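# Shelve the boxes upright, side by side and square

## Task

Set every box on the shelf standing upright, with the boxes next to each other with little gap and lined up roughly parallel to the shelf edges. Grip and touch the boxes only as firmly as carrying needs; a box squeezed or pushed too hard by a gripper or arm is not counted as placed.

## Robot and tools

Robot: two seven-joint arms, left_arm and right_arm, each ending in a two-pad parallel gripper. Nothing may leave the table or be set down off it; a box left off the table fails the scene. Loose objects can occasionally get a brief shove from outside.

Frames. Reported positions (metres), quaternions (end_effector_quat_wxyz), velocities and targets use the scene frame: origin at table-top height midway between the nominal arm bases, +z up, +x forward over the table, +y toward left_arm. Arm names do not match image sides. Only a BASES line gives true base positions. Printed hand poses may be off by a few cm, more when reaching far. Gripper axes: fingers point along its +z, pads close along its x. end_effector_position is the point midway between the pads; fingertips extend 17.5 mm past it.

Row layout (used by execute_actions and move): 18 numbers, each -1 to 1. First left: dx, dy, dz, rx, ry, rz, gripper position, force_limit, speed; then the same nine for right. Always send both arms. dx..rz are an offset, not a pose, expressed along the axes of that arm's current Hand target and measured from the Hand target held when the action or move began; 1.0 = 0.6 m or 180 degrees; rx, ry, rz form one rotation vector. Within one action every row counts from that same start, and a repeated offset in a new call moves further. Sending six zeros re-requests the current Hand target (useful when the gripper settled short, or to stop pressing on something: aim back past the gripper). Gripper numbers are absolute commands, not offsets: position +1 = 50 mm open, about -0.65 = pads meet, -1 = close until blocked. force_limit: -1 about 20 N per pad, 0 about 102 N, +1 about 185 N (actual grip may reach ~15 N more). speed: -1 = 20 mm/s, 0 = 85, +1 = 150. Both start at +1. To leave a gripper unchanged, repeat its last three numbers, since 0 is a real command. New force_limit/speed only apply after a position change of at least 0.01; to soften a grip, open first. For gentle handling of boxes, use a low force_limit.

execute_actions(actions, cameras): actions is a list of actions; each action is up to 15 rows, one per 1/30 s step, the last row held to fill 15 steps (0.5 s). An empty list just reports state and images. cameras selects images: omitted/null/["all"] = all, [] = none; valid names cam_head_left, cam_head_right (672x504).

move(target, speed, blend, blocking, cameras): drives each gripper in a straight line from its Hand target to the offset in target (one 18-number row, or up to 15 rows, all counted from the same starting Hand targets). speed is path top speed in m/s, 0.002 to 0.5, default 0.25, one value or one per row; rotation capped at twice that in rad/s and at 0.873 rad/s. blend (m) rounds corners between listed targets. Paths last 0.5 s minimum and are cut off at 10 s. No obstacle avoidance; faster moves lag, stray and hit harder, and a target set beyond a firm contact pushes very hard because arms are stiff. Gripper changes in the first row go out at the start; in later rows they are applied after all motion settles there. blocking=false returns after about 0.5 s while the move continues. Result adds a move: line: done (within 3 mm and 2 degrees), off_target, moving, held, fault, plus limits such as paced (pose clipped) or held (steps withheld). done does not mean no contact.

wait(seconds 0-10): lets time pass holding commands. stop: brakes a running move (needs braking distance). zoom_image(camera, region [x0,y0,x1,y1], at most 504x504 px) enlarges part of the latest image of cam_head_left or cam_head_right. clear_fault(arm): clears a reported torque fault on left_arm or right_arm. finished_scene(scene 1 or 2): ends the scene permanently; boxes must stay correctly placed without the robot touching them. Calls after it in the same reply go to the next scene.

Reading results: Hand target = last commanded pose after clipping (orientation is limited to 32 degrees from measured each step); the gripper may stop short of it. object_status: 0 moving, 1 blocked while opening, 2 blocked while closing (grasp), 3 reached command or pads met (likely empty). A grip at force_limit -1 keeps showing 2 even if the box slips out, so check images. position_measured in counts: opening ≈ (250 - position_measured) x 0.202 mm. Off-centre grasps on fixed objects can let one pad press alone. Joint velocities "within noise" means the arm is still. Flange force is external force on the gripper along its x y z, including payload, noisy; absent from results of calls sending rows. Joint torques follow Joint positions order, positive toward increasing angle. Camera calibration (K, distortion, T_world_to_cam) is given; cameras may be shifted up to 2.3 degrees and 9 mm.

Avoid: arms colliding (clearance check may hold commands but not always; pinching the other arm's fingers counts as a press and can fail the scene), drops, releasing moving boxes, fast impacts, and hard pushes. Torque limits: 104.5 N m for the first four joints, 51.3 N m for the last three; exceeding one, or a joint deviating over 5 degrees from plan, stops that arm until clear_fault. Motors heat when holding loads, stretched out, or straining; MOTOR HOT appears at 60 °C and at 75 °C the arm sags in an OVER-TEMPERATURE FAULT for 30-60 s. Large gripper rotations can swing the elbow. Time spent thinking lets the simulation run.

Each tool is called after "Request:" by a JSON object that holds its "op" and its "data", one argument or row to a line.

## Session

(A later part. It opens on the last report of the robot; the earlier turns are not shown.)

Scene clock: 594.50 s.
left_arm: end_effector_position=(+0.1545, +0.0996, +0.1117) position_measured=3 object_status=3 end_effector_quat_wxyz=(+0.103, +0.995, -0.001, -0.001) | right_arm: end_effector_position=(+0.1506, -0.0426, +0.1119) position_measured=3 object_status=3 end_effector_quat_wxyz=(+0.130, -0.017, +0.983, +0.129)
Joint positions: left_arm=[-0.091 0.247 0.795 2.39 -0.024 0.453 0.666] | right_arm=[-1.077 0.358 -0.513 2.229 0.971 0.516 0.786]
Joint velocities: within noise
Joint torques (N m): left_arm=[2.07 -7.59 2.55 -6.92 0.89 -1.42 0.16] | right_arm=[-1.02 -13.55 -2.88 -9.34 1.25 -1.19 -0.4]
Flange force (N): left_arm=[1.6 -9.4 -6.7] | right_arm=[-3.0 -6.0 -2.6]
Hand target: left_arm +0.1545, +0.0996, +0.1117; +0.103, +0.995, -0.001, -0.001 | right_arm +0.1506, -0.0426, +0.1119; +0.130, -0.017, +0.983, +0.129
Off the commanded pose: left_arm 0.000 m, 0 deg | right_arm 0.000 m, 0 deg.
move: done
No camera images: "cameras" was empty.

Request:
{"op": "move", "data": {
  "target": [
    [0,0.0104,-0.0489,0,0,0,1,1,1, -0.0129,0.0125,-0.0467,0,0,0,1,1,1],
    [0,0.0555,-0.2608,0,0,0,1,1,1, -0.0690,0.0667,-0.2488,0,0,0,1,1,1]
  ],
  "speed": [0.03,0.06]
}}

Request:
{"op": "zoom_image", "data": {
  "camera": "cam_head_left",
  "region": [180, 200, 460, 410]
}}

Scene clock: 607.23 s.
left_arm: end_effector_position=(+0.1547, +0.0991, +0.2717) position_measured=3 object_status=3 end_effector_quat_wxyz=(+0.103, +0.995, -0.001, -0.001) | right_arm: end_effector_position=(+0.1505, -0.0426, +0.2719) position_measured=3 object_status=3 end_effector_quat_wxyz=(+0.130, -0.017, +0.983, +0.129)
Joint positions: left_arm=[-0.318 -0.193 0.746 2.042 0.348 1.184 0.269] | right_arm=[-0.828 0.068 -0.695 1.922 0.361 0.916 1.466]
Joint velocities: within noise
Joint torques (N m): left_arm=[2.3 -2.57 -0.28 -10.52 2.6 -0.81 0.22] | right_arm=[-1.19 -9.75 -2.32 -13.05 1.05 -2.96 -0.37]
Flange force (N): left_arm=[1.8 -6.5 -1.3] | right_arm=[-3.4 -9.6 -3.0]
Hand target: left_arm +0.1547, +0.0991, +0.2717; +0.103, +0.995, -0.001, -0.001 | right_arm +0.1505, -0.0426, +0.2719; +0.130, -0.017, +0.983, +0.129
Off the commanded pose: left_arm 0.000 m, 0 deg | right_arm 0.000 m, 0 deg.
move: done

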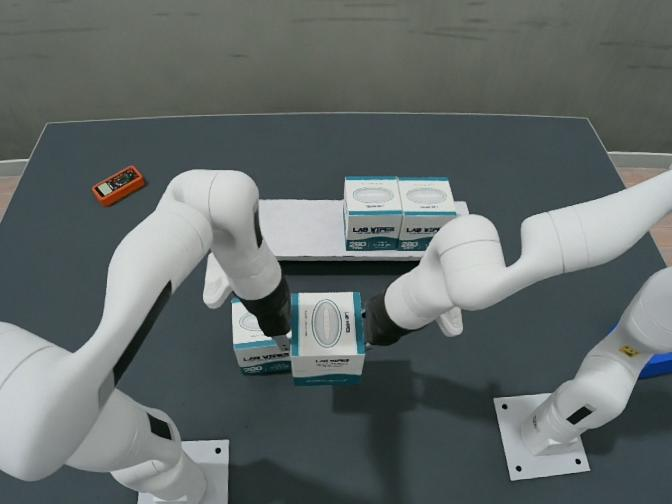

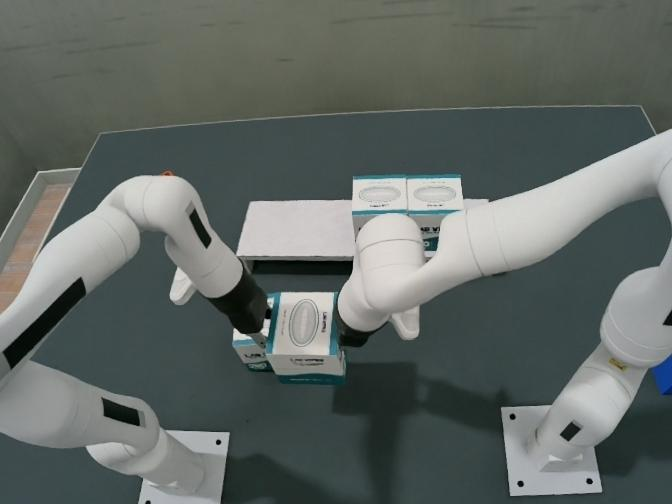

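Scaled by 1.800.

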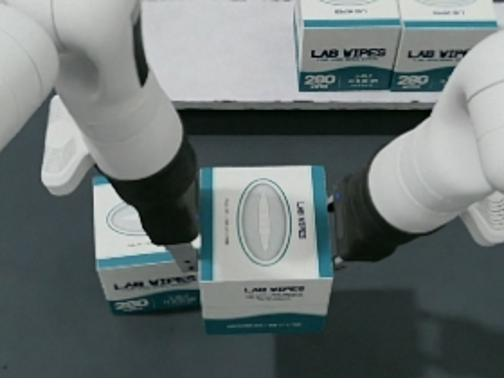

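Request:
{"op": "move", "data": {
  "target": [0.61,-0.0636,-0.0135,0,0,0,1,1,1, -0.5893,0.0219,0.1693,0,0,0,1,1,1],
  "speed": [0.08]
}}

Request:
{"op": "zoom_image", "data": {
  "camera": "cam_head_left",
  "region": [200, 120, 480, 330]
}}

Request:
{"op": "zoom_image", "data": {
  "camera": "cam_head_right",
  "region": [200, 120, 480, 330]
}}

Scene clock: 620.13 s.
left_arm: end_effector_position=(+0.5208, +0.1372, +0.2714) position_measured=3 object_status=3 end_effector_quat_wxyz=(+0.103, +0.995, -0.001, -0.001) | right_arm: end_effector_position=(+0.5167, -0.0039, +0.2720) position_measured=3 object_status=3 end_effector_quat_wxyz=(+0.130, -0.017, +0.983, +0.129)
Joint positions: left_arm=[-0.089 0.748 0.665 0.951 -0.243 1.481 0.396] | right_arm=[-0.458 0.608 -0.51 1.177 0.342 1.06 2.218]
Joint velocities: within noise
Joint torques (N m): left_arm=[4.3 -23.26 6.5 -8.9 2.39 -0.98 0.15] | right_arm=[-3.31 -22.74 -6.13 -11.88 -0.72 -2.82 -0.38]
Flange force (N): left_arm=[1.5 -7.4 -1.0] | right_arm=[-0.9 -6.7 -0.9]
Hand target: left_arm +0.5208, +0.1372, +0.2714; +0.103, +0.995, -0.001, -0.001 | right_arm +0.5166, -0.0039, +0.2720; +0.130, -0.017, +0.983, +0.129
Off the commanded pose: left_arm 0.000 m, 0 deg | right_arm 0.000 m, 0 deg.
move: done

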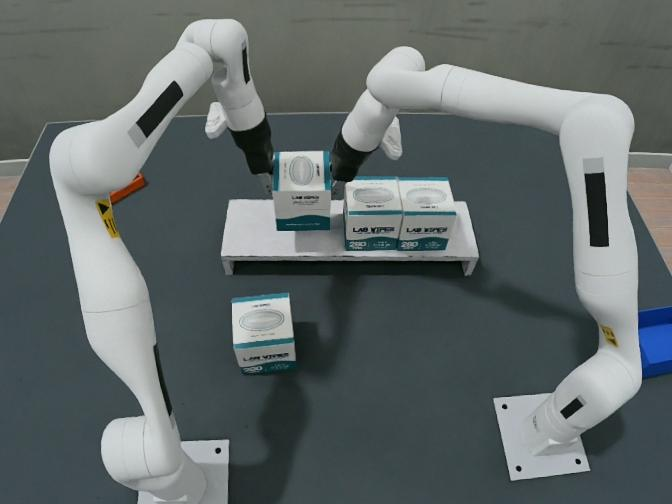

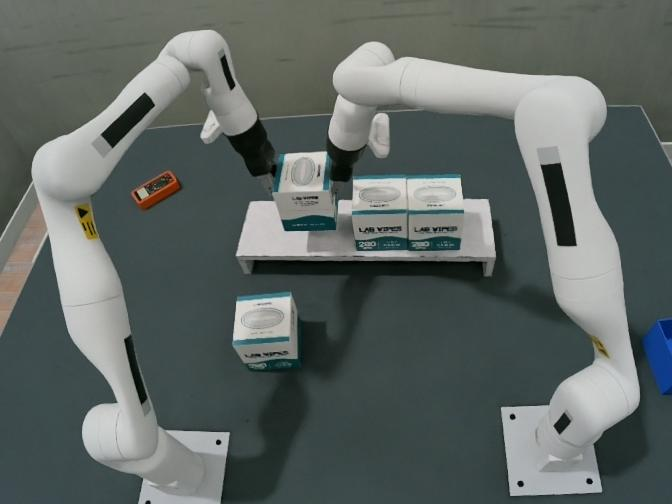

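Scaled by 1.800.

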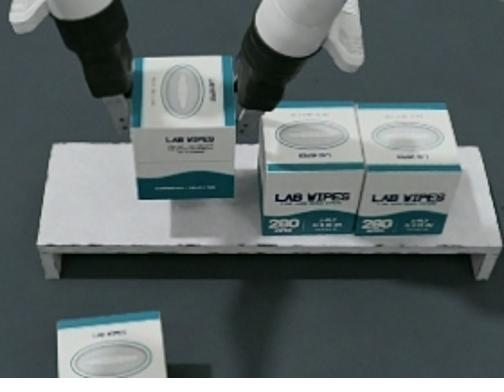

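Scaled by 1.800.

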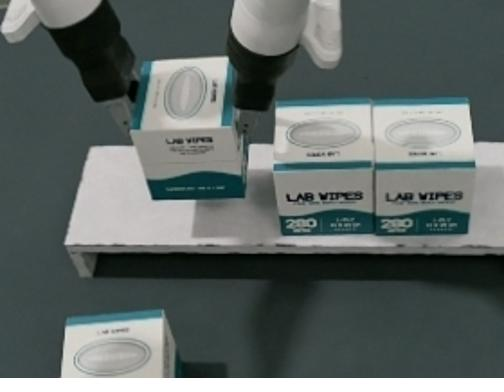

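Request:
{"op": "move", "data": {
  "target": [0,-0.0253,0.119,0,0,0,1,1,1, 0.0315,-0.0304,0.1135,0,0,0,1,1,1],
  "speed": [0.05],
  "cameras": ["cam_head_left"]
}}

Request:
{"op": "zoom_image", "data": {
  "camera": "cam_head_left",
  "region": [200, 140, 480, 300]
}}

Scene clock: 629.47 s.
left_arm: end_effector_position=(+0.5207, +0.1375, +0.1984) position_measured=3 object_status=3 end_effector_quat_wxyz=(+0.103, +0.995, -0.001, -0.001) | right_arm: end_effector_position=(+0.5166, -0.0038, +0.1989) position_measured=3 object_status=3 end_effector_quat_wxyz=(+0.130, -0.017, +0.983, +0.129)
Joint positions: left_arm=[-0.115 0.786 0.649 1.129 -0.258 1.278 0.397] | right_arm=[-0.458 0.66 -0.484 1.328 0.385 0.865 2.17]
Joint velocities: within noise
Joint torques (N m): left_arm=[3.98 -23.17 6.91 -8.49 2.1 -0.87 0.15] | right_arm=[-2.8 -23.26 -6.21 -11.46 -0.46 -2.65 -0.4]
Flange force (N): left_arm=[1.8 -6.8 -1.0] | right_arm=[-0.6 -5.8 -0.4]
Hand target: left_arm +0.5207, +0.1375, +0.1984; +0.103, +0.995, -0.001, -0.001 | right_arm +0.5166, -0.0038, +0.1990; +0.130, -0.017, +0.983, +0.129
Off the commanded pose: left_arm 0.000 m, 0 deg | right_arm 0.000 m, 0 deg.
move: done
Images, in order (width x height): cam_head_left 672x504.

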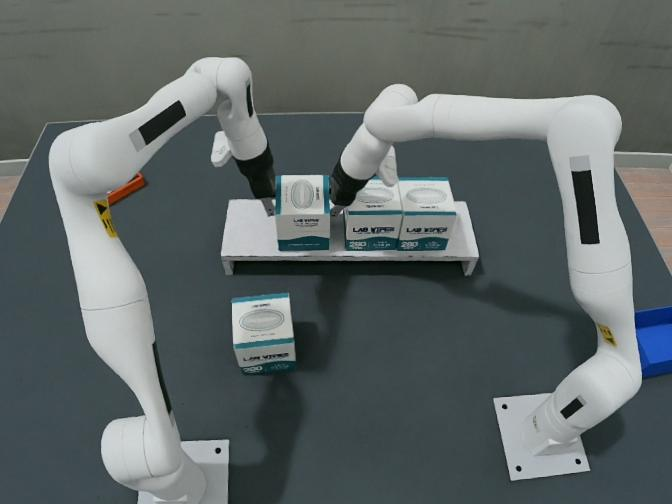

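Scaled by 1.800.

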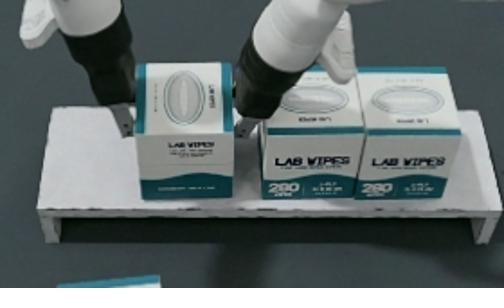

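Request:
{"op": "move", "data": {
  "target": [0,-0.0021,0.0098,0,0,0,1,1,1, 0.0026,-0.0025,0.0093,0,0,0,1,1,1],
  "speed": [0.02],
  "cameras": []
}}

Request:
{"op": "move", "data": {
  "target": [0,-0.0010,0.0049,0,0,0,1,1,1, 0.0013,-0.0012,0.0047,0,0,0,1,1,1],
  "speed": [0.02],
  "cameras": []
}}

Scene clock: 636.53 s.
left_arm: end_effector_position=(+0.5207, +0.1375, +0.1924) position_measured=3 object_status=3 end_effector_quat_wxyz=(+0.103, +0.995, -0.001, -0.001) | right_arm: end_effector_position=(+0.5166, -0.0039, +0.1930) position_measured=3 object_status=3 end_effector_quat_wxyz=(+0.130, -0.017, +0.983, +0.129)
Joint positions: left_arm=[-0.116 0.791 0.647 1.141 -0.26 1.263 0.397] | right_arm=[-0.459 0.665 -0.481 1.338 0.389 0.85 2.166]
Joint velocities: within noise
Joint torques (N m): left_arm=[3.68 -22.26 6.39 -8.12 1.82 -0.95 0.18] | right_arm=[-2.92 -22.61 -6.18 -11.21 -0.49 -2.72 -0.38]
Flange force (N): left_arm=[1.3 -6.1 -2.8] | right_arm=[-0.4 -6.0 -1.7]
Hand target: left_arm +0.5207, +0.1375, +0.1924; +0.103, +0.995, -0.001, -0.001 | right_arm +0.5166, -0.0039, +0.1930; +0.130, -0.017, +0.983, +0.129
Off the commanded pose: left_arm 0.000 m, 0 deg | right_arm 0.000 m, 0 deg.
move: done
No camera images: "cameras" was empty.

Scene clock: 637.23 s.
left_arm: end_effector_position=(+0.5207, +0.1375, +0.1894) position_measured=3 object_status=3 end_effector_quat_wxyz=(+0.103, +0.995, -0.001, -0.001) | right_arm: end_effector_position=(+0.5166, -0.0038, +0.1900) position_measured=3 object_status=3 end_effector_quat_wxyz=(+0.130, -0.017, +0.983, +0.129)
Joint positions: left_arm=[-0.117 0.793 0.646 1.147 -0.261 1.255 0.397] | right_arm=[-0.46 0.668 -0.479 1.343 0.391 0.842 2.163]
Joint velocities: within noise
Joint torques (N m): left_arm=[3.49 -22.12 6.18 -7.87 1.74 -0.8 0.17] | right_arm=[-3.44 -21.55 -6.47 -10.46 -0.59 -2.54 -0.39]
Flange force (N): left_arm=[1.8 -5.6 -3.0] | right_arm=[-1.4 -6.3 -3.3]
Hand target: left_arm +0.5207, +0.1375, +0.1894; +0.103, +0.995, -0.001, -0.001 | right_arm +0.5166, -0.0038, +0.1900; +0.130, -0.017, +0.983, +0.129
Off the commanded pose: left_arm 0.000 m, 0 deg | right_arm 0.000 m, 0 deg.
move: done
No camera images: "cameras" was empty.

Request:
{"op": "move", "data": {
  "target": [
    [0,0,0,0,0,0,1,1,1, 0,-0.0129,-0.0035,0,0,0,1,1,1],
    [0,0,0,0,0,0,1,1,1, -0.0431,0.0288,-0.159,0,0,0,1,1,1],
    [0,0.0587,0.0125,0,0,0,1,1,1, 0.3818,0.13,-0.2675,0,0,0,1,1,1]
  ],
  "speed": [0.03,0.1,0.15]
}}

Request:
{"op": "zoom_image", "data": {
  "camera": "cam_head_left",
  "region": [230, 150, 480, 290]
}}

Request:
{"op": "zoom_image", "data": {
  "camera": "cam_head_right",
  "region": [230, 150, 480, 290]
}}

Scene clock: 658.87 s.
left_arm: end_effector_position=(+0.5206, +0.1015, +0.1893) position_measured=3 object_status=3 end_effector_quat_wxyz=(+0.103, +0.995, -0.001, -0.001) | right_arm: end_effector_position=(+0.2500, +0.0302, +0.2999) position_measured=3 object_status=3 end_effector_quat_wxyz=(+0.130, -0.017, +0.983, +0.129)
Joint positions: left_arm=[-0.043 0.811 0.639 1.107 -0.268 1.262 0.453] | right_arm=[-0.81 0.279 -0.578 1.592 0.402 1.026 1.661]
Joint velocities: within noise
Joint torques (N m): left_arm=[1.3 -23.3 4.58 -8.27 0.73 -0.38 0.18] | right_arm=[-0.24 -14.88 -2.41 -10.27 0.74 -0.83 -0.35]
Flange force (N): left_arm=[2.1 -1.9 -1.0] | right_arm=[-1.7 -1.4 -0.5]
Hand target: left_arm +0.5206, +0.1015, +0.1893; +0.103, +0.995, -0.001, -0.001 | right_arm +0.2500, +0.0302, +0.2999; +0.130, -0.017, +0.983, +0.129
Off the commanded pose: left_arm 0.000 m, 0 deg | right_arm 0.000 m, 0 deg.
move: done

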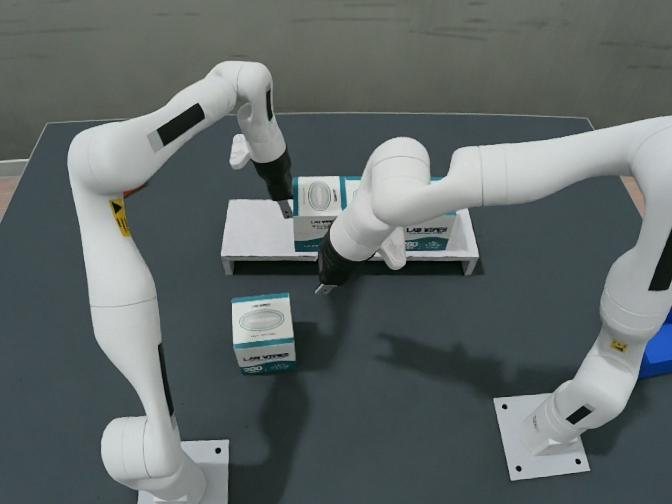

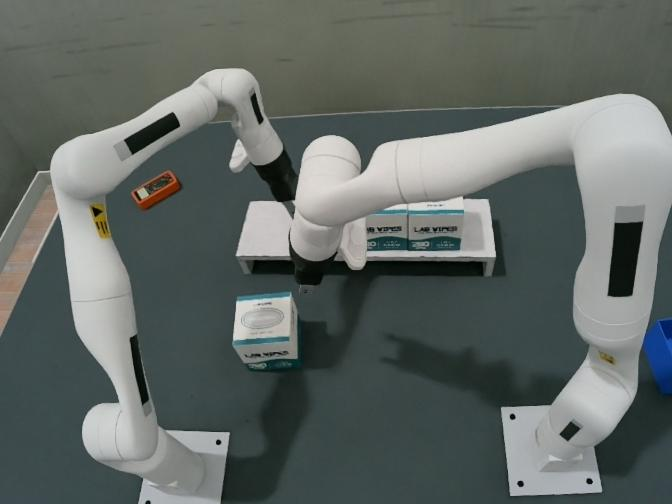

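Scaled by 2.016.

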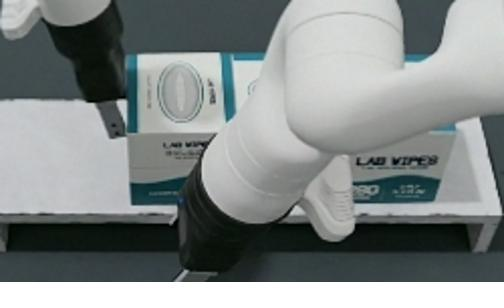

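Scaled by 2.016.

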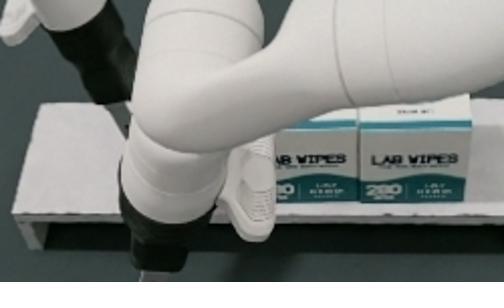

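Request:
{"op": "move", "data": {
  "target": [0,0,0,0,0,0,1,1,1, 0.0604,-0.0261,0.2263,0,0,0,1,1,1],
  "speed": [0.15]
}}

Request:
{"op": "zoom_image", "data": {
  "camera": "cam_head_left",
  "region": [230, 160, 480, 290]
}}

Request:
{"op": "zoom_image", "data": {
  "camera": "cam_head_right",
  "region": [230, 160, 480, 290]
}}

Request:
{"op": "zoom_image", "data": {
  "camera": "cam_head_left",
  "region": [210, 270, 360, 390]
}}

Scene clock: 668.97 s.
left_arm: end_effector_position=(+0.5206, +0.1015, +0.1893) position_measured=3 object_status=3 end_effector_quat_wxyz=(+0.103, +0.995, -0.001, -0.001) | right_arm: end_effector_position=(+0.2500, +0.0502, +0.1599) position_measured=3 object_status=3 end_effector_quat_wxyz=(+0.130, -0.017, +0.983, +0.129)
Joint positions: left_arm=[-0.043 0.811 0.639 1.107 -0.268 1.262 0.453] | right_arm=[-0.928 0.469 -0.472 1.808 0.647 0.681 1.381]
Joint velocities: within noise
Joint torques (N m): left_arm=[1.3 -23.33 4.55 -8.36 0.76 -0.36 0.17] | right_arm=[-0.28 -17.42 -2.76 -8.56 0.65 -0.6 -0.43]
Flange force (N): left_arm=[1.7 -2.0 -0.7] | right_arm=[-1.5 -0.9 0.1]
Hand target: left_arm +0.5206, +0.1015, +0.1893; +0.103, +0.995, -0.001, -0.001 | right_arm +0.2500, +0.0502, +0.1599; +0.130, -0.017, +0.983, +0.129
Off the commanded pose: left_arm 0.000 m, 0 deg | right_arm 0.000 m, 0 deg.
move: done

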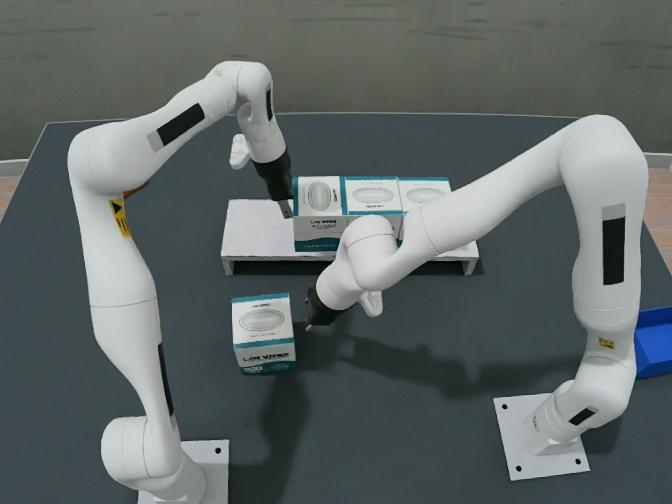

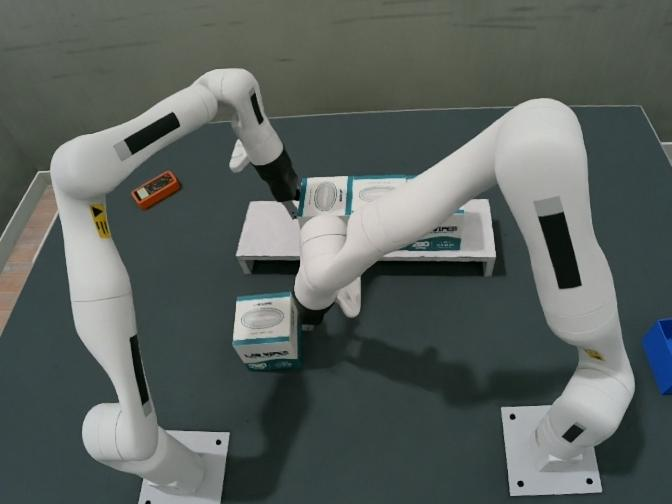

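Scaled by 2.016.

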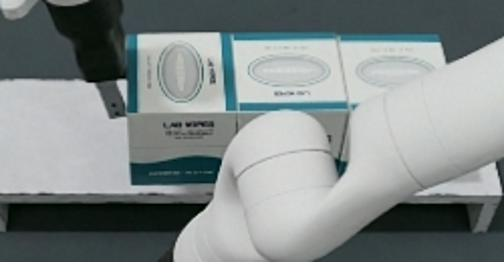

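Scaled by 2.016.

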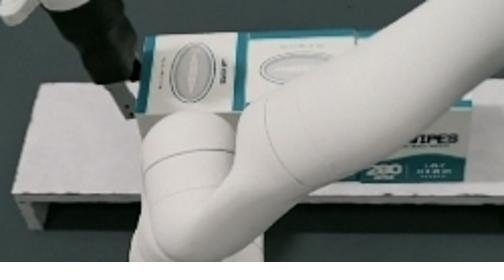

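Scaled by 3.360.

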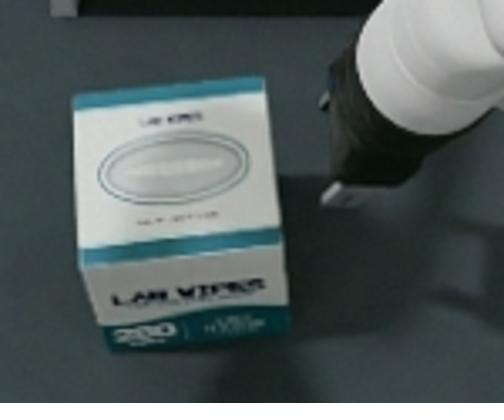

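Request:
{"op": "zoom_image", "data": {
  "camera": "cam_head_left",
  "region": [285, 165, 365, 225]
}}

Request:
{"op": "zoom_image", "data": {
  "camera": "cam_head_right",
  "region": [290, 165, 370, 225]
}}

Scaled by 6.300.

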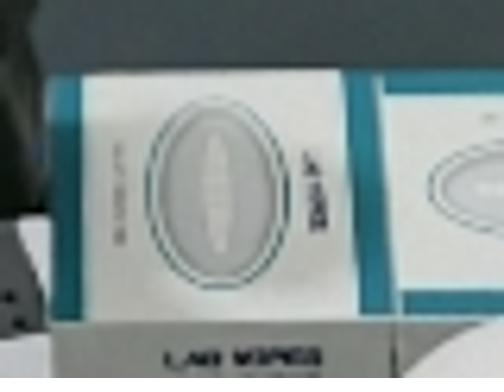

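Scaled by 6.300.

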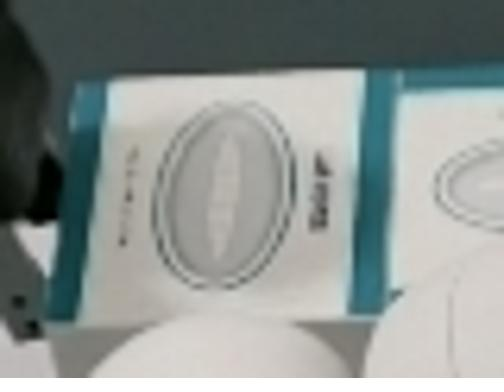

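Request:
{"op": "move", "data": {
  "target": [0,0.0024,0.0005,0,0,0,1,1,1, 0,0,0,0,0,0,1,1,1],
  "speed": [0.02],
  "cameras": []
}}

Scene clock: 684.10 s.
left_arm: end_effector_position=(+0.5206, +0.1000, +0.1893) position_measured=3 object_status=3 end_effector_quat_wxyz=(+0.103, +0.995, -0.001, -0.001) | right_arm: end_effector_position=(+0.2500, +0.0502, +0.1599) position_measured=3 object_status=3 end_effector_quat_wxyz=(+0.130, -0.017, +0.983, +0.129)
Joint positions: left_arm=[-0.04 0.812 0.638 1.105 -0.269 1.263 0.455] | right_arm=[-0.929 0.469 -0.472 1.808 0.647 0.681 1.381]
Joint velocities: within noise
Joint torques (N m): left_arm=[1.61 -23.35 4.84 -8.31 0.87 -0.44 0.17] | right_arm=[-0.3 -17.38 -2.7 -8.52 0.67 -0.58 -0.39]
Flange force (N): left_arm=[2.0 -2.4 -1.0] | right_arm=[-1.5 -0.8 0.0]
Hand target: left_arm +0.5206, +0.1000, +0.1893; +0.103, +0.995, -0.001, -0.001 | right_arm +0.2500, +0.0502, +0.1599; +0.130, -0.017, +0.983, +0.129
Off the commanded pose: left_arm 0.000 m, 0 deg | right_arm 0.000 m, 0 deg.
move: done
No camera images: "cameras" was empty.

Request:
{"op": "move", "data": {
  "target": [
    [0,-0.0326,-0.0069,0,0,0,1,1,1, 0,0,0,0,0,0,1,1,1],
    [0,0.0055,-0.1862,0,0,0,1,1,1, 0,0,0,0,0,0,1,1,1],
    [-0.4477,-0.2154,-0.1492,0,0,0,1,1,1, 0,0,0,0,0,0,1,1,1],
    [-0.4477,-0.2632,0.0757,0,0,0,1,1,1, 0.0246,-0.0197,0.0736,0,0,0,1,1,1]
  ],
  "speed": [0.04,0.15,0.2,0.12]
}}

Request:
{"op": "zoom_image", "data": {
  "camera": "cam_head_left",
  "region": [190, 170, 470, 380]
}}

Request:
{"op": "zoom_image", "data": {
  "camera": "cam_head_right",
  "region": [190, 170, 470, 380]
}}

Scene clock: 718.07 s.
left_arm: end_effector_position=(+0.2523, +0.2459, +0.1128) position_measured=3 object_status=3 end_effector_quat_wxyz=(+0.103, +0.995, -0.001, -0.001) | right_arm: end_effector_position=(+0.2476, +0.0502, +0.1119) position_measured=3 object_status=3 end_effector_quat_wxyz=(+0.130, -0.017, +0.983, +0.129)
Joint positions: left_arm=[-0.566 0.328 0.663 2.25 0.011 0.623 0.029] | right_arm=[-0.994 0.539 -0.392 1.873 0.759 0.558 1.252]
Joint velocities: within noise
Joint torques (N m): left_arm=[0.96 -10.02 1.61 -5.25 0.41 -0.07 0.2] | right_arm=[-0.28 -18.14 -2.61 -7.61 0.61 -0.41 -0.44]
Flange force (N): left_arm=[-0.5 -3.2 -3.2] | right_arm=[-1.3 -0.9 0.6]
Hand target: left_arm +0.2523, +0.2459, +0.1128; +0.103, +0.995, -0.001, -0.001 | right_arm +0.2476, +0.0502, +0.1119; +0.130, -0.017, +0.983, +0.129
Off the commanded pose: left_arm 0.000 m, 0 deg | right_arm 0.000 m, 0 deg.
move: done

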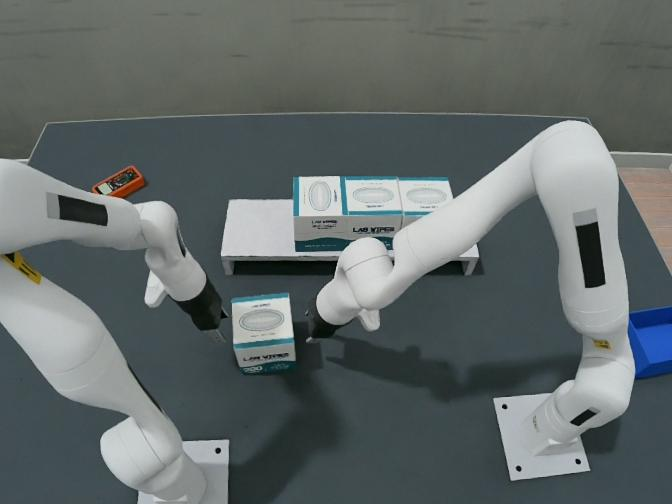

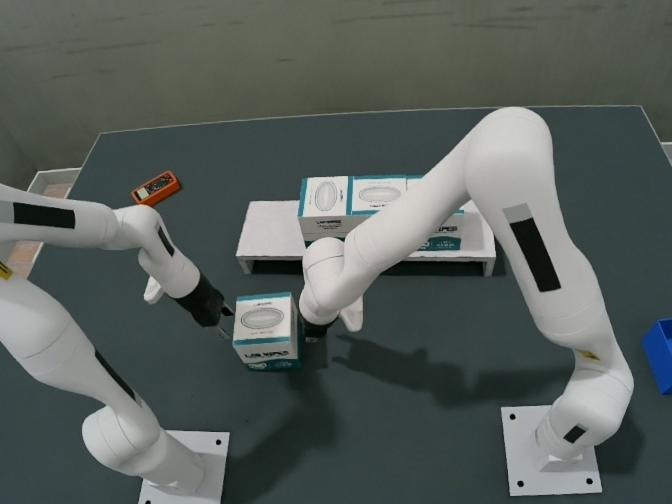

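Scaled by 1.800.

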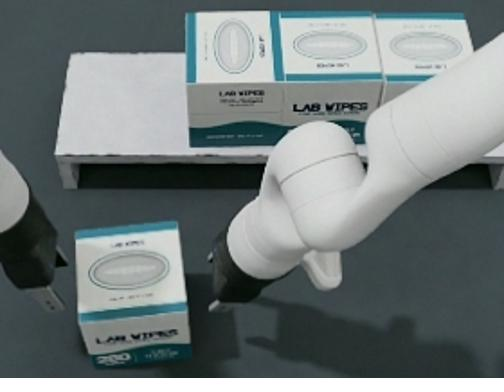

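Scaled by 1.800.

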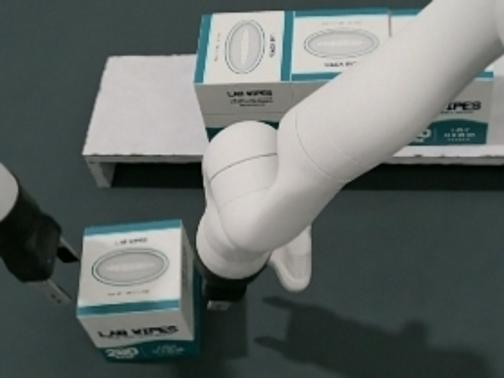

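Request:
{"op": "move", "data": {
  "target": [0,0.0130,0.0028,0,0,0,1,1,1, 0,0.0322,0.0086,0,0,0,1,1,1],
  "speed": [0.03],
  "cameras": []
}}

Request:
{"op": "move", "data": {
  "target": [0,0.0081,0.0017,0,0,0,1,1,1, 0,0.0048,0.0013,0,0,0,1,1,1],
  "speed": [0.02]
}}

Request:
{"op": "zoom_image", "data": {
  "camera": "cam_head_left",
  "region": [200, 270, 340, 385]
}}

Scene clock: 731.17 s.
left_arm: end_effector_position=(+0.2522, +0.2379, +0.1127) position_measured=3 object_status=3 end_effector_quat_wxyz=(+0.103, +0.995, -0.001, -0.001) | right_arm: end_effector_position=(+0.2476, +0.0702, +0.1119) position_measured=3 object_status=3 end_effector_quat_wxyz=(+0.130, -0.017, +0.983, +0.129)
Joint positions: left_arm=[-0.539 0.328 0.662 2.25 0.011 0.618 0.055] | right_arm=[-1.011 0.573 -0.397 1.809 0.75 0.594 1.262]
Joint velocities: within noise
Joint torques (N m): left_arm=[0.98 -10.08 1.66 -5.3 0.43 -0.02 0.2] | right_arm=[-0.21 -18.91 -2.65 -7.87 0.64 -0.47 -0.39]
Flange force (N): left_arm=[-0.4 -3.4 -2.7] | right_arm=[-0.9 -0.9 0.4]
Hand target: left_arm +0.2522, +0.2379, +0.1127; +0.103, +0.995, -0.001, -0.001 | right_arm +0.2476, +0.0702, +0.1119; +0.130, -0.017, +0.983, +0.129
Off the commanded pose: left_arm 0.000 m, 0 deg | right_arm 0.000 m, 0 deg.
move: done
No camera images: "cameras" was empty.

Scene clock: 731.87 s.
left_arm: end_effector_position=(+0.2522, +0.2330, +0.1127) position_measured=3 object_status=3 end_effector_quat_wxyz=(+0.103, +0.995, -0.001, -0.001) | right_arm: end_effector_position=(+0.2476, +0.0732, +0.1119) position_measured=3 object_status=3 end_effector_quat_wxyz=(+0.130, -0.017, +0.983, +0.129)
Joint positions: left_arm=[-0.522 0.328 0.662 2.249 0.01 0.614 0.072] | right_arm=[-1.013 0.578 -0.398 1.8 0.749 0.599 1.263]
Joint velocities: within noise
Joint torques (N m): left_arm=[0.95 -10.17 1.6 -5.26 0.43 -0.07 0.21] | right_arm=[-0.25 -18.93 -2.64 -7.87 0.64 -0.48 -0.38]
Flange force (N): left_arm=[-0.1 -3.3 -2.8] | right_arm=[-1.0 -1.0 0.1]
Hand target: left_arm +0.2522, +0.2330, +0.1127; +0.103, +0.995, -0.001, -0.001 | right_arm +0.2476, +0.0732, +0.1119; +0.130, -0.017, +0.983, +0.129
Off the commanded pose: left_arm 0.000 m, 0 deg | right_arm 0.000 m, 0 deg.
move: done

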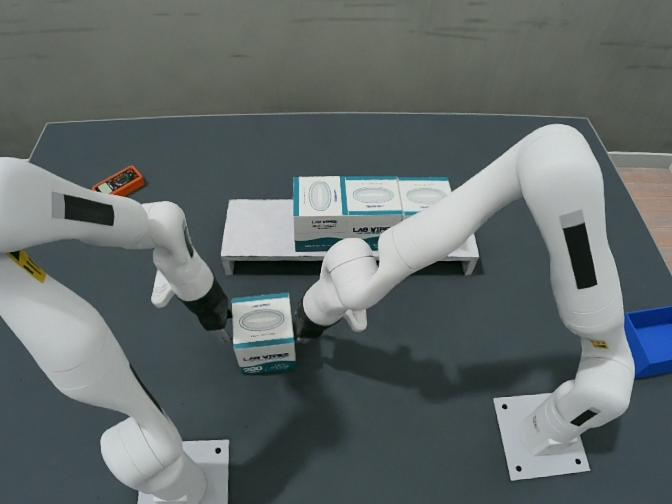

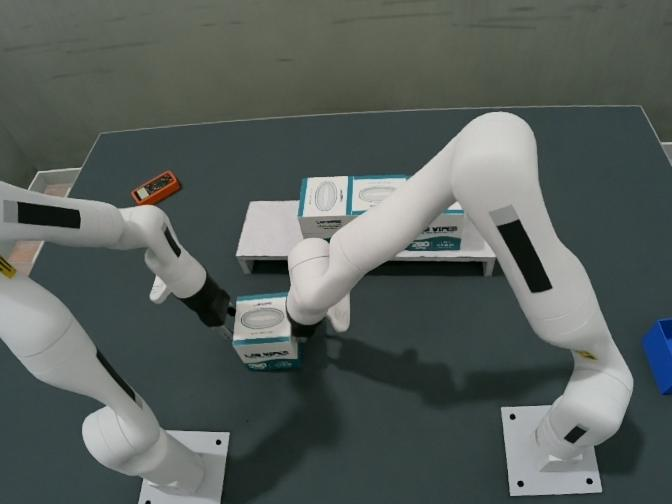

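Scaled by 3.600.

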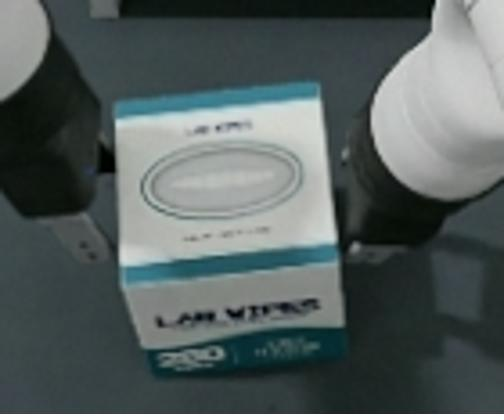

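Request:
{"op": "move", "data": {
  "target": [0,0.0033,0.0007,0,0,0,1,1,1, 0,0.0048,0.0013,0,0,0,1,1,1],
  "speed": [0.015],
  "cameras": []
}}

Request:
{"op": "move", "data": {
  "target": [0,0.0033,0.0007,0,0,0,1,1,1, 0,0.0048,0.0013,0,0,0,1,1,1],
  "speed": [0.015]
}}

Request:
{"op": "zoom_image", "data": {
  "camera": "cam_head_left",
  "region": [200, 270, 340, 385]
}}

Scene clock: 742.23 s.
left_arm: end_effector_position=(+0.2522, +0.2309, +0.1127) position_measured=3 object_status=3 end_effector_quat_wxyz=(+0.103, +0.995, -0.001, -0.001) | right_arm: end_effector_position=(+0.2476, +0.0762, +0.1119) position_measured=3 object_status=3 end_effector_quat_wxyz=(+0.130, -0.017, +0.983, +0.129)
Joint positions: left_arm=[-0.515 0.329 0.662 2.249 0.01 0.613 0.079] | right_arm=[-1.016 0.583 -0.399 1.79 0.747 0.604 1.265]
Joint velocities: within noise
Joint torques (N m): left_arm=[0.96 -10.14 1.69 -5.27 0.42 -0.04 0.17] | right_arm=[-0.26 -19.24 -2.74 -7.87 0.69 -0.46 -0.38]
Flange force (N): left_arm=[0.0 -3.2 -2.6] | right_arm=[-1.1 -0.7 0.5]
Hand target: left_arm +0.2522, +0.2309, +0.1127; +0.103, +0.995, -0.001, -0.001 | right_arm +0.2476, +0.0762, +0.1119; +0.130, -0.017, +0.983, +0.129
Off the commanded pose: left_arm 0.000 m, 0 deg | right_arm 0.000 m, 0 deg.
move: done
No camera images: "cameras" was empty.

Scene clock: 742.93 s.
left_arm: end_effector_position=(+0.2522, +0.2289, +0.1127) position_measured=3 object_status=3 end_effector_quat_wxyz=(+0.103, +0.995, -0.001, -0.001) | right_arm: end_effector_position=(+0.2476, +0.0791, +0.1119) position_measured=3 object_status=3 end_effector_quat_wxyz=(+0.130, -0.017, +0.983, +0.129)
Joint positions: left_arm=[-0.508 0.329 0.662 2.248 0.009 0.612 0.085] | right_arm=[-1.018 0.588 -0.399 1.78 0.746 0.61 1.267]
Joint velocities: within noise
Joint torques (N m): left_arm=[1.13 -10.1 1.79 -5.18 0.48 -0.04 0.13] | right_arm=[-0.28 -19.32 -2.74 -8.12 0.69 -0.56 -0.37]
Flange force (N): left_arm=[0.1 -3.6 -2.9] | right_arm=[-0.9 -1.3 0.2]
Hand target: left_arm +0.2522, +0.2289, +0.1127; +0.103, +0.995, -0.001, -0.001 | right_arm +0.2476, +0.0791, +0.1119; +0.130, -0.017, +0.983, +0.129
Off the commanded pose: left_arm 0.000 m, 0 deg | right_arm 0.000 m, 0 deg.
move: done

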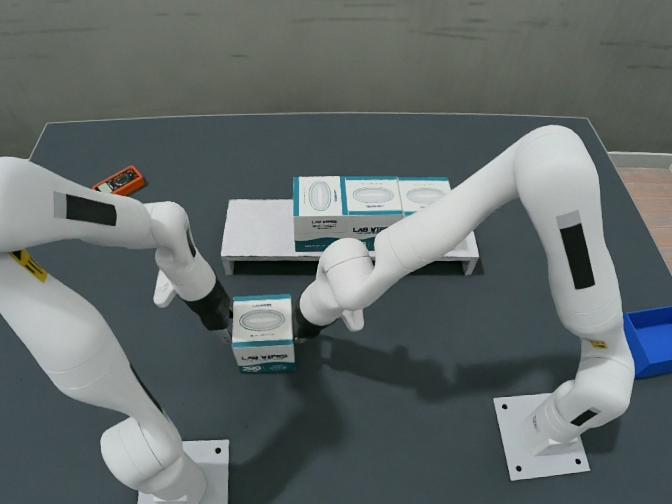

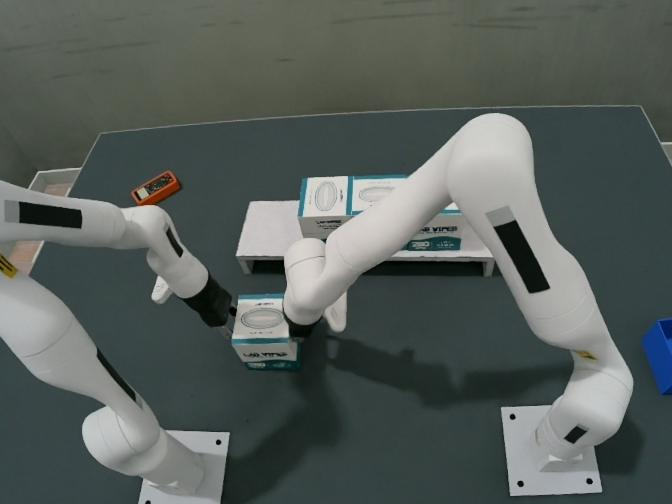

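Scaled by 3.600.

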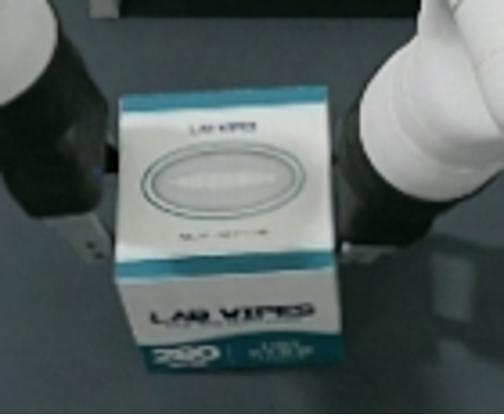

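Request:
{"op": "move", "data": {
  "target": [0,0,0,0,0,0,1,1,1, 0,0.0048,0.0013,0,0,0,1,1,1],
  "speed": [0.01],
  "cameras": []
}}

Request:
{"op": "move", "data": {
  "target": [0,0,0,0,0,0,1,1,1, 0,0.0032,0.0009,0,0,0,1,1,1],
  "speed": [0.01],
  "cameras": []
}}

Scene clock: 749.90 s.
left_arm: end_effector_position=(+0.2522, +0.2289, +0.1127) position_measured=3 object_status=3 end_effector_quat_wxyz=(+0.103, +0.995, -0.001, -0.001) | right_arm: end_effector_position=(+0.2476, +0.0821, +0.1119) position_measured=3 object_status=3 end_effector_quat_wxyz=(+0.130, -0.017, +0.983, +0.129)
Joint positions: left_arm=[-0.508 0.329 0.662 2.248 0.009 0.612 0.085] | right_arm=[-1.021 0.593 -0.4 1.77 0.745 0.615 1.268]
Joint velocities: within noise
Joint torques (N m): left_arm=[1.28 -10 2.04 -5.07 0.57 0.01 0.18] | right_arm=[-0.41 -19.67 -2.88 -8.63 0.81 -0.82 -0.42]
Flange force (N): left_arm=[0.3 -4.2 -3.1] | right_arm=[-0.9 -2.0 -0.1]
Hand target: left_arm +0.2522, +0.2289, +0.1127; +0.103, +0.995, -0.001, -0.001 | right_arm +0.2476, +0.0821, +0.1119; +0.130, -0.017, +0.983, +0.129
Off the commanded pose: left_arm 0.000 m, 0 deg | right_arm 0.000 m, 0 deg.
move: done
No camera images: "cameras" was empty.

Scene clock: 750.60 s.
left_arm: end_effector_position=(+0.2522, +0.2289, +0.1127) position_measured=3 object_status=3 end_effector_quat_wxyz=(+0.103, +0.995, -0.001, -0.001) | right_arm: end_effector_position=(+0.2476, +0.0841, +0.1119) position_measured=3 object_status=3 end_effector_quat_wxyz=(+0.130, -0.017, +0.983, +0.129)
Joint positions: left_arm=[-0.508 0.329 0.662 2.248 0.009 0.612 0.085] | right_arm=[-1.022 0.597 -0.401 1.764 0.744 0.618 1.269]
Joint velocities: within noise
Joint torques (N m): left_arm=[1.93 -9.7 2.7 -4.92 0.97 0.07 0.14] | right_arm=[-0.73 -19.89 -3.24 -9.58 0.93 -1.47 -0.4]
Flange force (N): left_arm=[0.5 -6.0 -3.6] | right_arm=[-0.6 -3.9 -1.0]
Hand target: left_arm +0.2522, +0.2289, +0.1127; +0.103, +0.995, -0.001, -0.001 | right_arm +0.2476, +0.0841, +0.1119; +0.130, -0.017, +0.983, +0.129
Off the commanded pose: left_arm 0.000 m, 0 deg | right_arm 0.000 m, 0 deg.
move: done
No camera images: "cameras" was empty.

Request:
{"op": "move", "data": {
  "target": [0,0,0,0,0,0,1,1,1, 0,0.0030,0.0008,0,0,0,1,1,1],
  "speed": [0.01]
}}

Request:
{"op": "zoom_image", "data": {
  "camera": "cam_head_left",
  "region": [200, 270, 340, 385]
}}

Scene clock: 756.43 s.
left_arm: end_effector_position=(+0.2522, +0.2289, +0.1127) position_measured=3 object_status=3 end_effector_quat_wxyz=(+0.103, +0.995, -0.001, -0.001) | right_arm: end_effector_position=(+0.2476, +0.0860, +0.1119) position_measured=3 object_status=3 end_effector_quat_wxyz=(+0.130, -0.017, +0.983, +0.129)
Joint positions: left_arm=[-0.508 0.329 0.662 2.248 0.009 0.612 0.085] | right_arm=[-1.024 0.6 -0.401 1.757 0.743 0.622 1.271]
Joint velocities: within noise
Joint torques (N m): left_arm=[2.74 -9.47 3.64 -4.86 1.41 0.05 0.13] | right_arm=[-1.3 -20.08 -3.69 -10.75 1.12 -2.29 -0.44]
Flange force (N): left_arm=[0.8 -8.6 -4.0] | right_arm=[-0.9 -6.1 -2.6]
Hand target: left_arm +0.2522, +0.2289, +0.1127; +0.103, +0.995, -0.001, -0.001 | right_arm +0.2476, +0.0860, +0.1119; +0.130, -0.017, +0.983, +0.129
Off the commanded pose: left_arm 0.000 m, 0 deg | right_arm 0.000 m, 0 deg.
move: done

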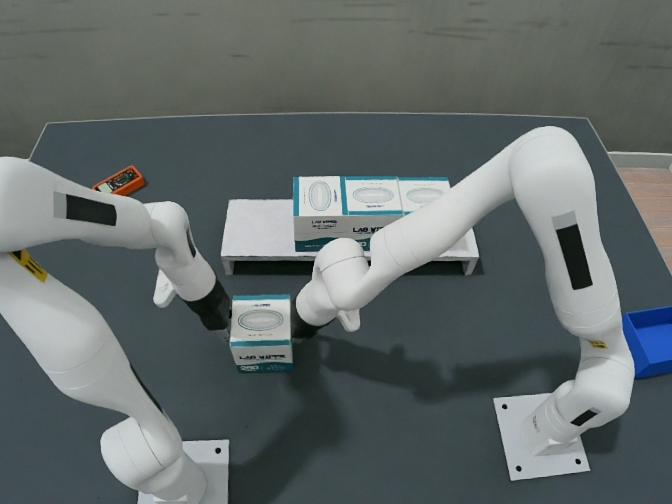

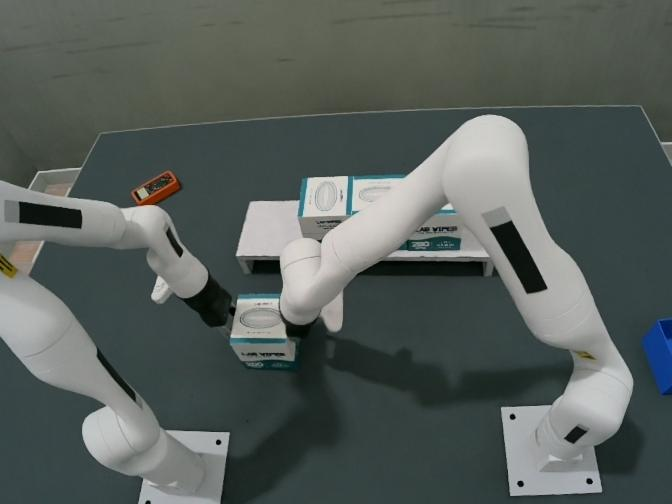

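Scaled by 3.600.

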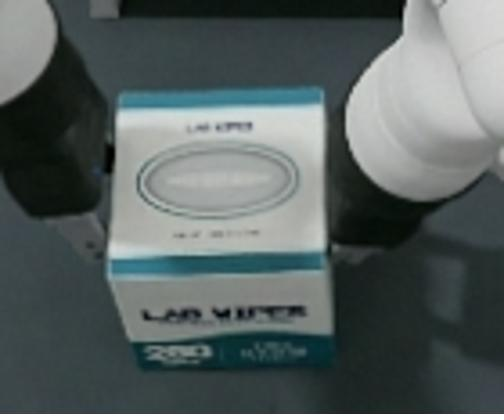

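Request:
{"op": "move", "data": {
  "target": [
    [0,0.0104,-0.0489,0,0,0,1,1,1, -0.0129,0.0125,-0.0467,0,0,0,1,1,1],
    [0,0.0399,-0.1874,0,0,0,1,1,1, -0.0496,0.0479,-0.1788,0,0,0,1,1,1],
    [0.4533,-0.0025,-0.1964,0,0,0,1,1,1, -0.4875,0.0594,-0.0543,0,0,0,1,1,1]
  ],
  "speed": [0.03,0.06,0.08]
}}

Request:
{"op": "zoom_image", "data": {
  "camera": "cam_head_left",
  "region": [190, 120, 470, 330]
}}

Request:
{"op": "zoom_image", "data": {
  "camera": "cam_head_right",
  "region": [190, 120, 470, 330]
}}

Scene clock: 790.13 s.
left_arm: end_effector_position=(+0.5244, +0.2539, +0.2275) position_measured=3 object_status=3 end_effector_quat_wxyz=(+0.103, +0.995, -0.001, -0.001) | right_arm: end_effector_position=(+0.5196, +0.1118, +0.2269) position_measured=3 object_status=3 end_effector_quat_wxyz=(+0.130, -0.017, +0.983, +0.129)
Joint positions: left_arm=[-0.303 0.739 0.613 1.102 -0.197 1.374 0.175] | right_arm=[-0.664 0.851 -0.529 0.868 0.494 1.147 2.082]
Joint velocities: within noise
Joint torques (N m): left_arm=[4.7 -22.75 7.02 -8.06 2.69 -0.27 0.15] | right_arm=[-3.07 -27.46 -5.89 -11.82 -0.42 -3.16 -0.46]
Flange force (N): left_arm=[2.3 -8.3 -1.2] | right_arm=[-0.3 -6.5 -0.9]
Hand target: left_arm +0.5244, +0.2539, +0.2275; +0.103, +0.995, -0.001, -0.001 | right_arm +0.5196, +0.1118, +0.2269; +0.130, -0.017, +0.983, +0.129
Off the commanded pose: left_arm 0.000 m, 0 deg | right_arm 0.000 m, 0 deg.
move: done

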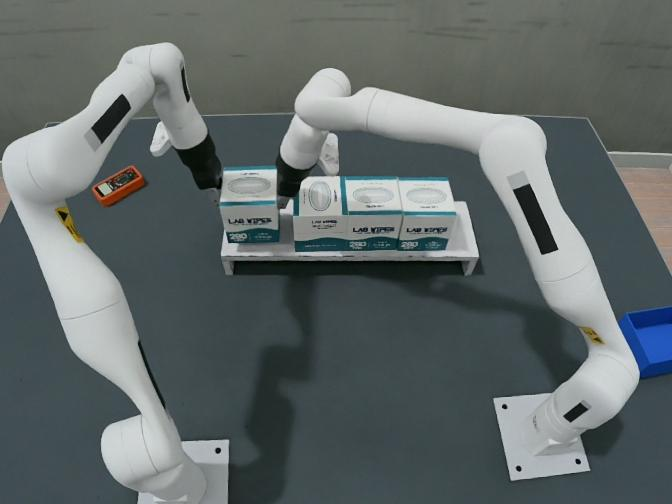

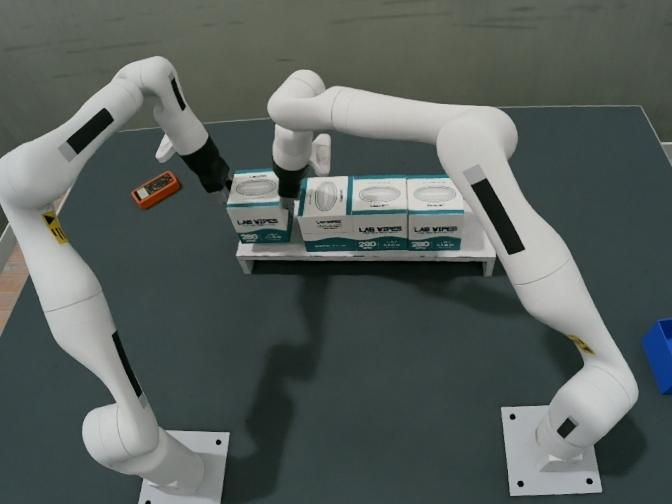

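Scaled by 1.800.

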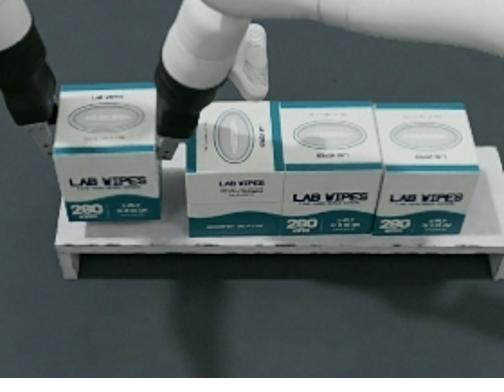

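Scaled by 1.800.

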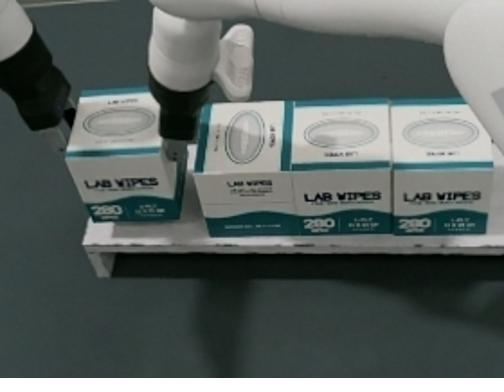

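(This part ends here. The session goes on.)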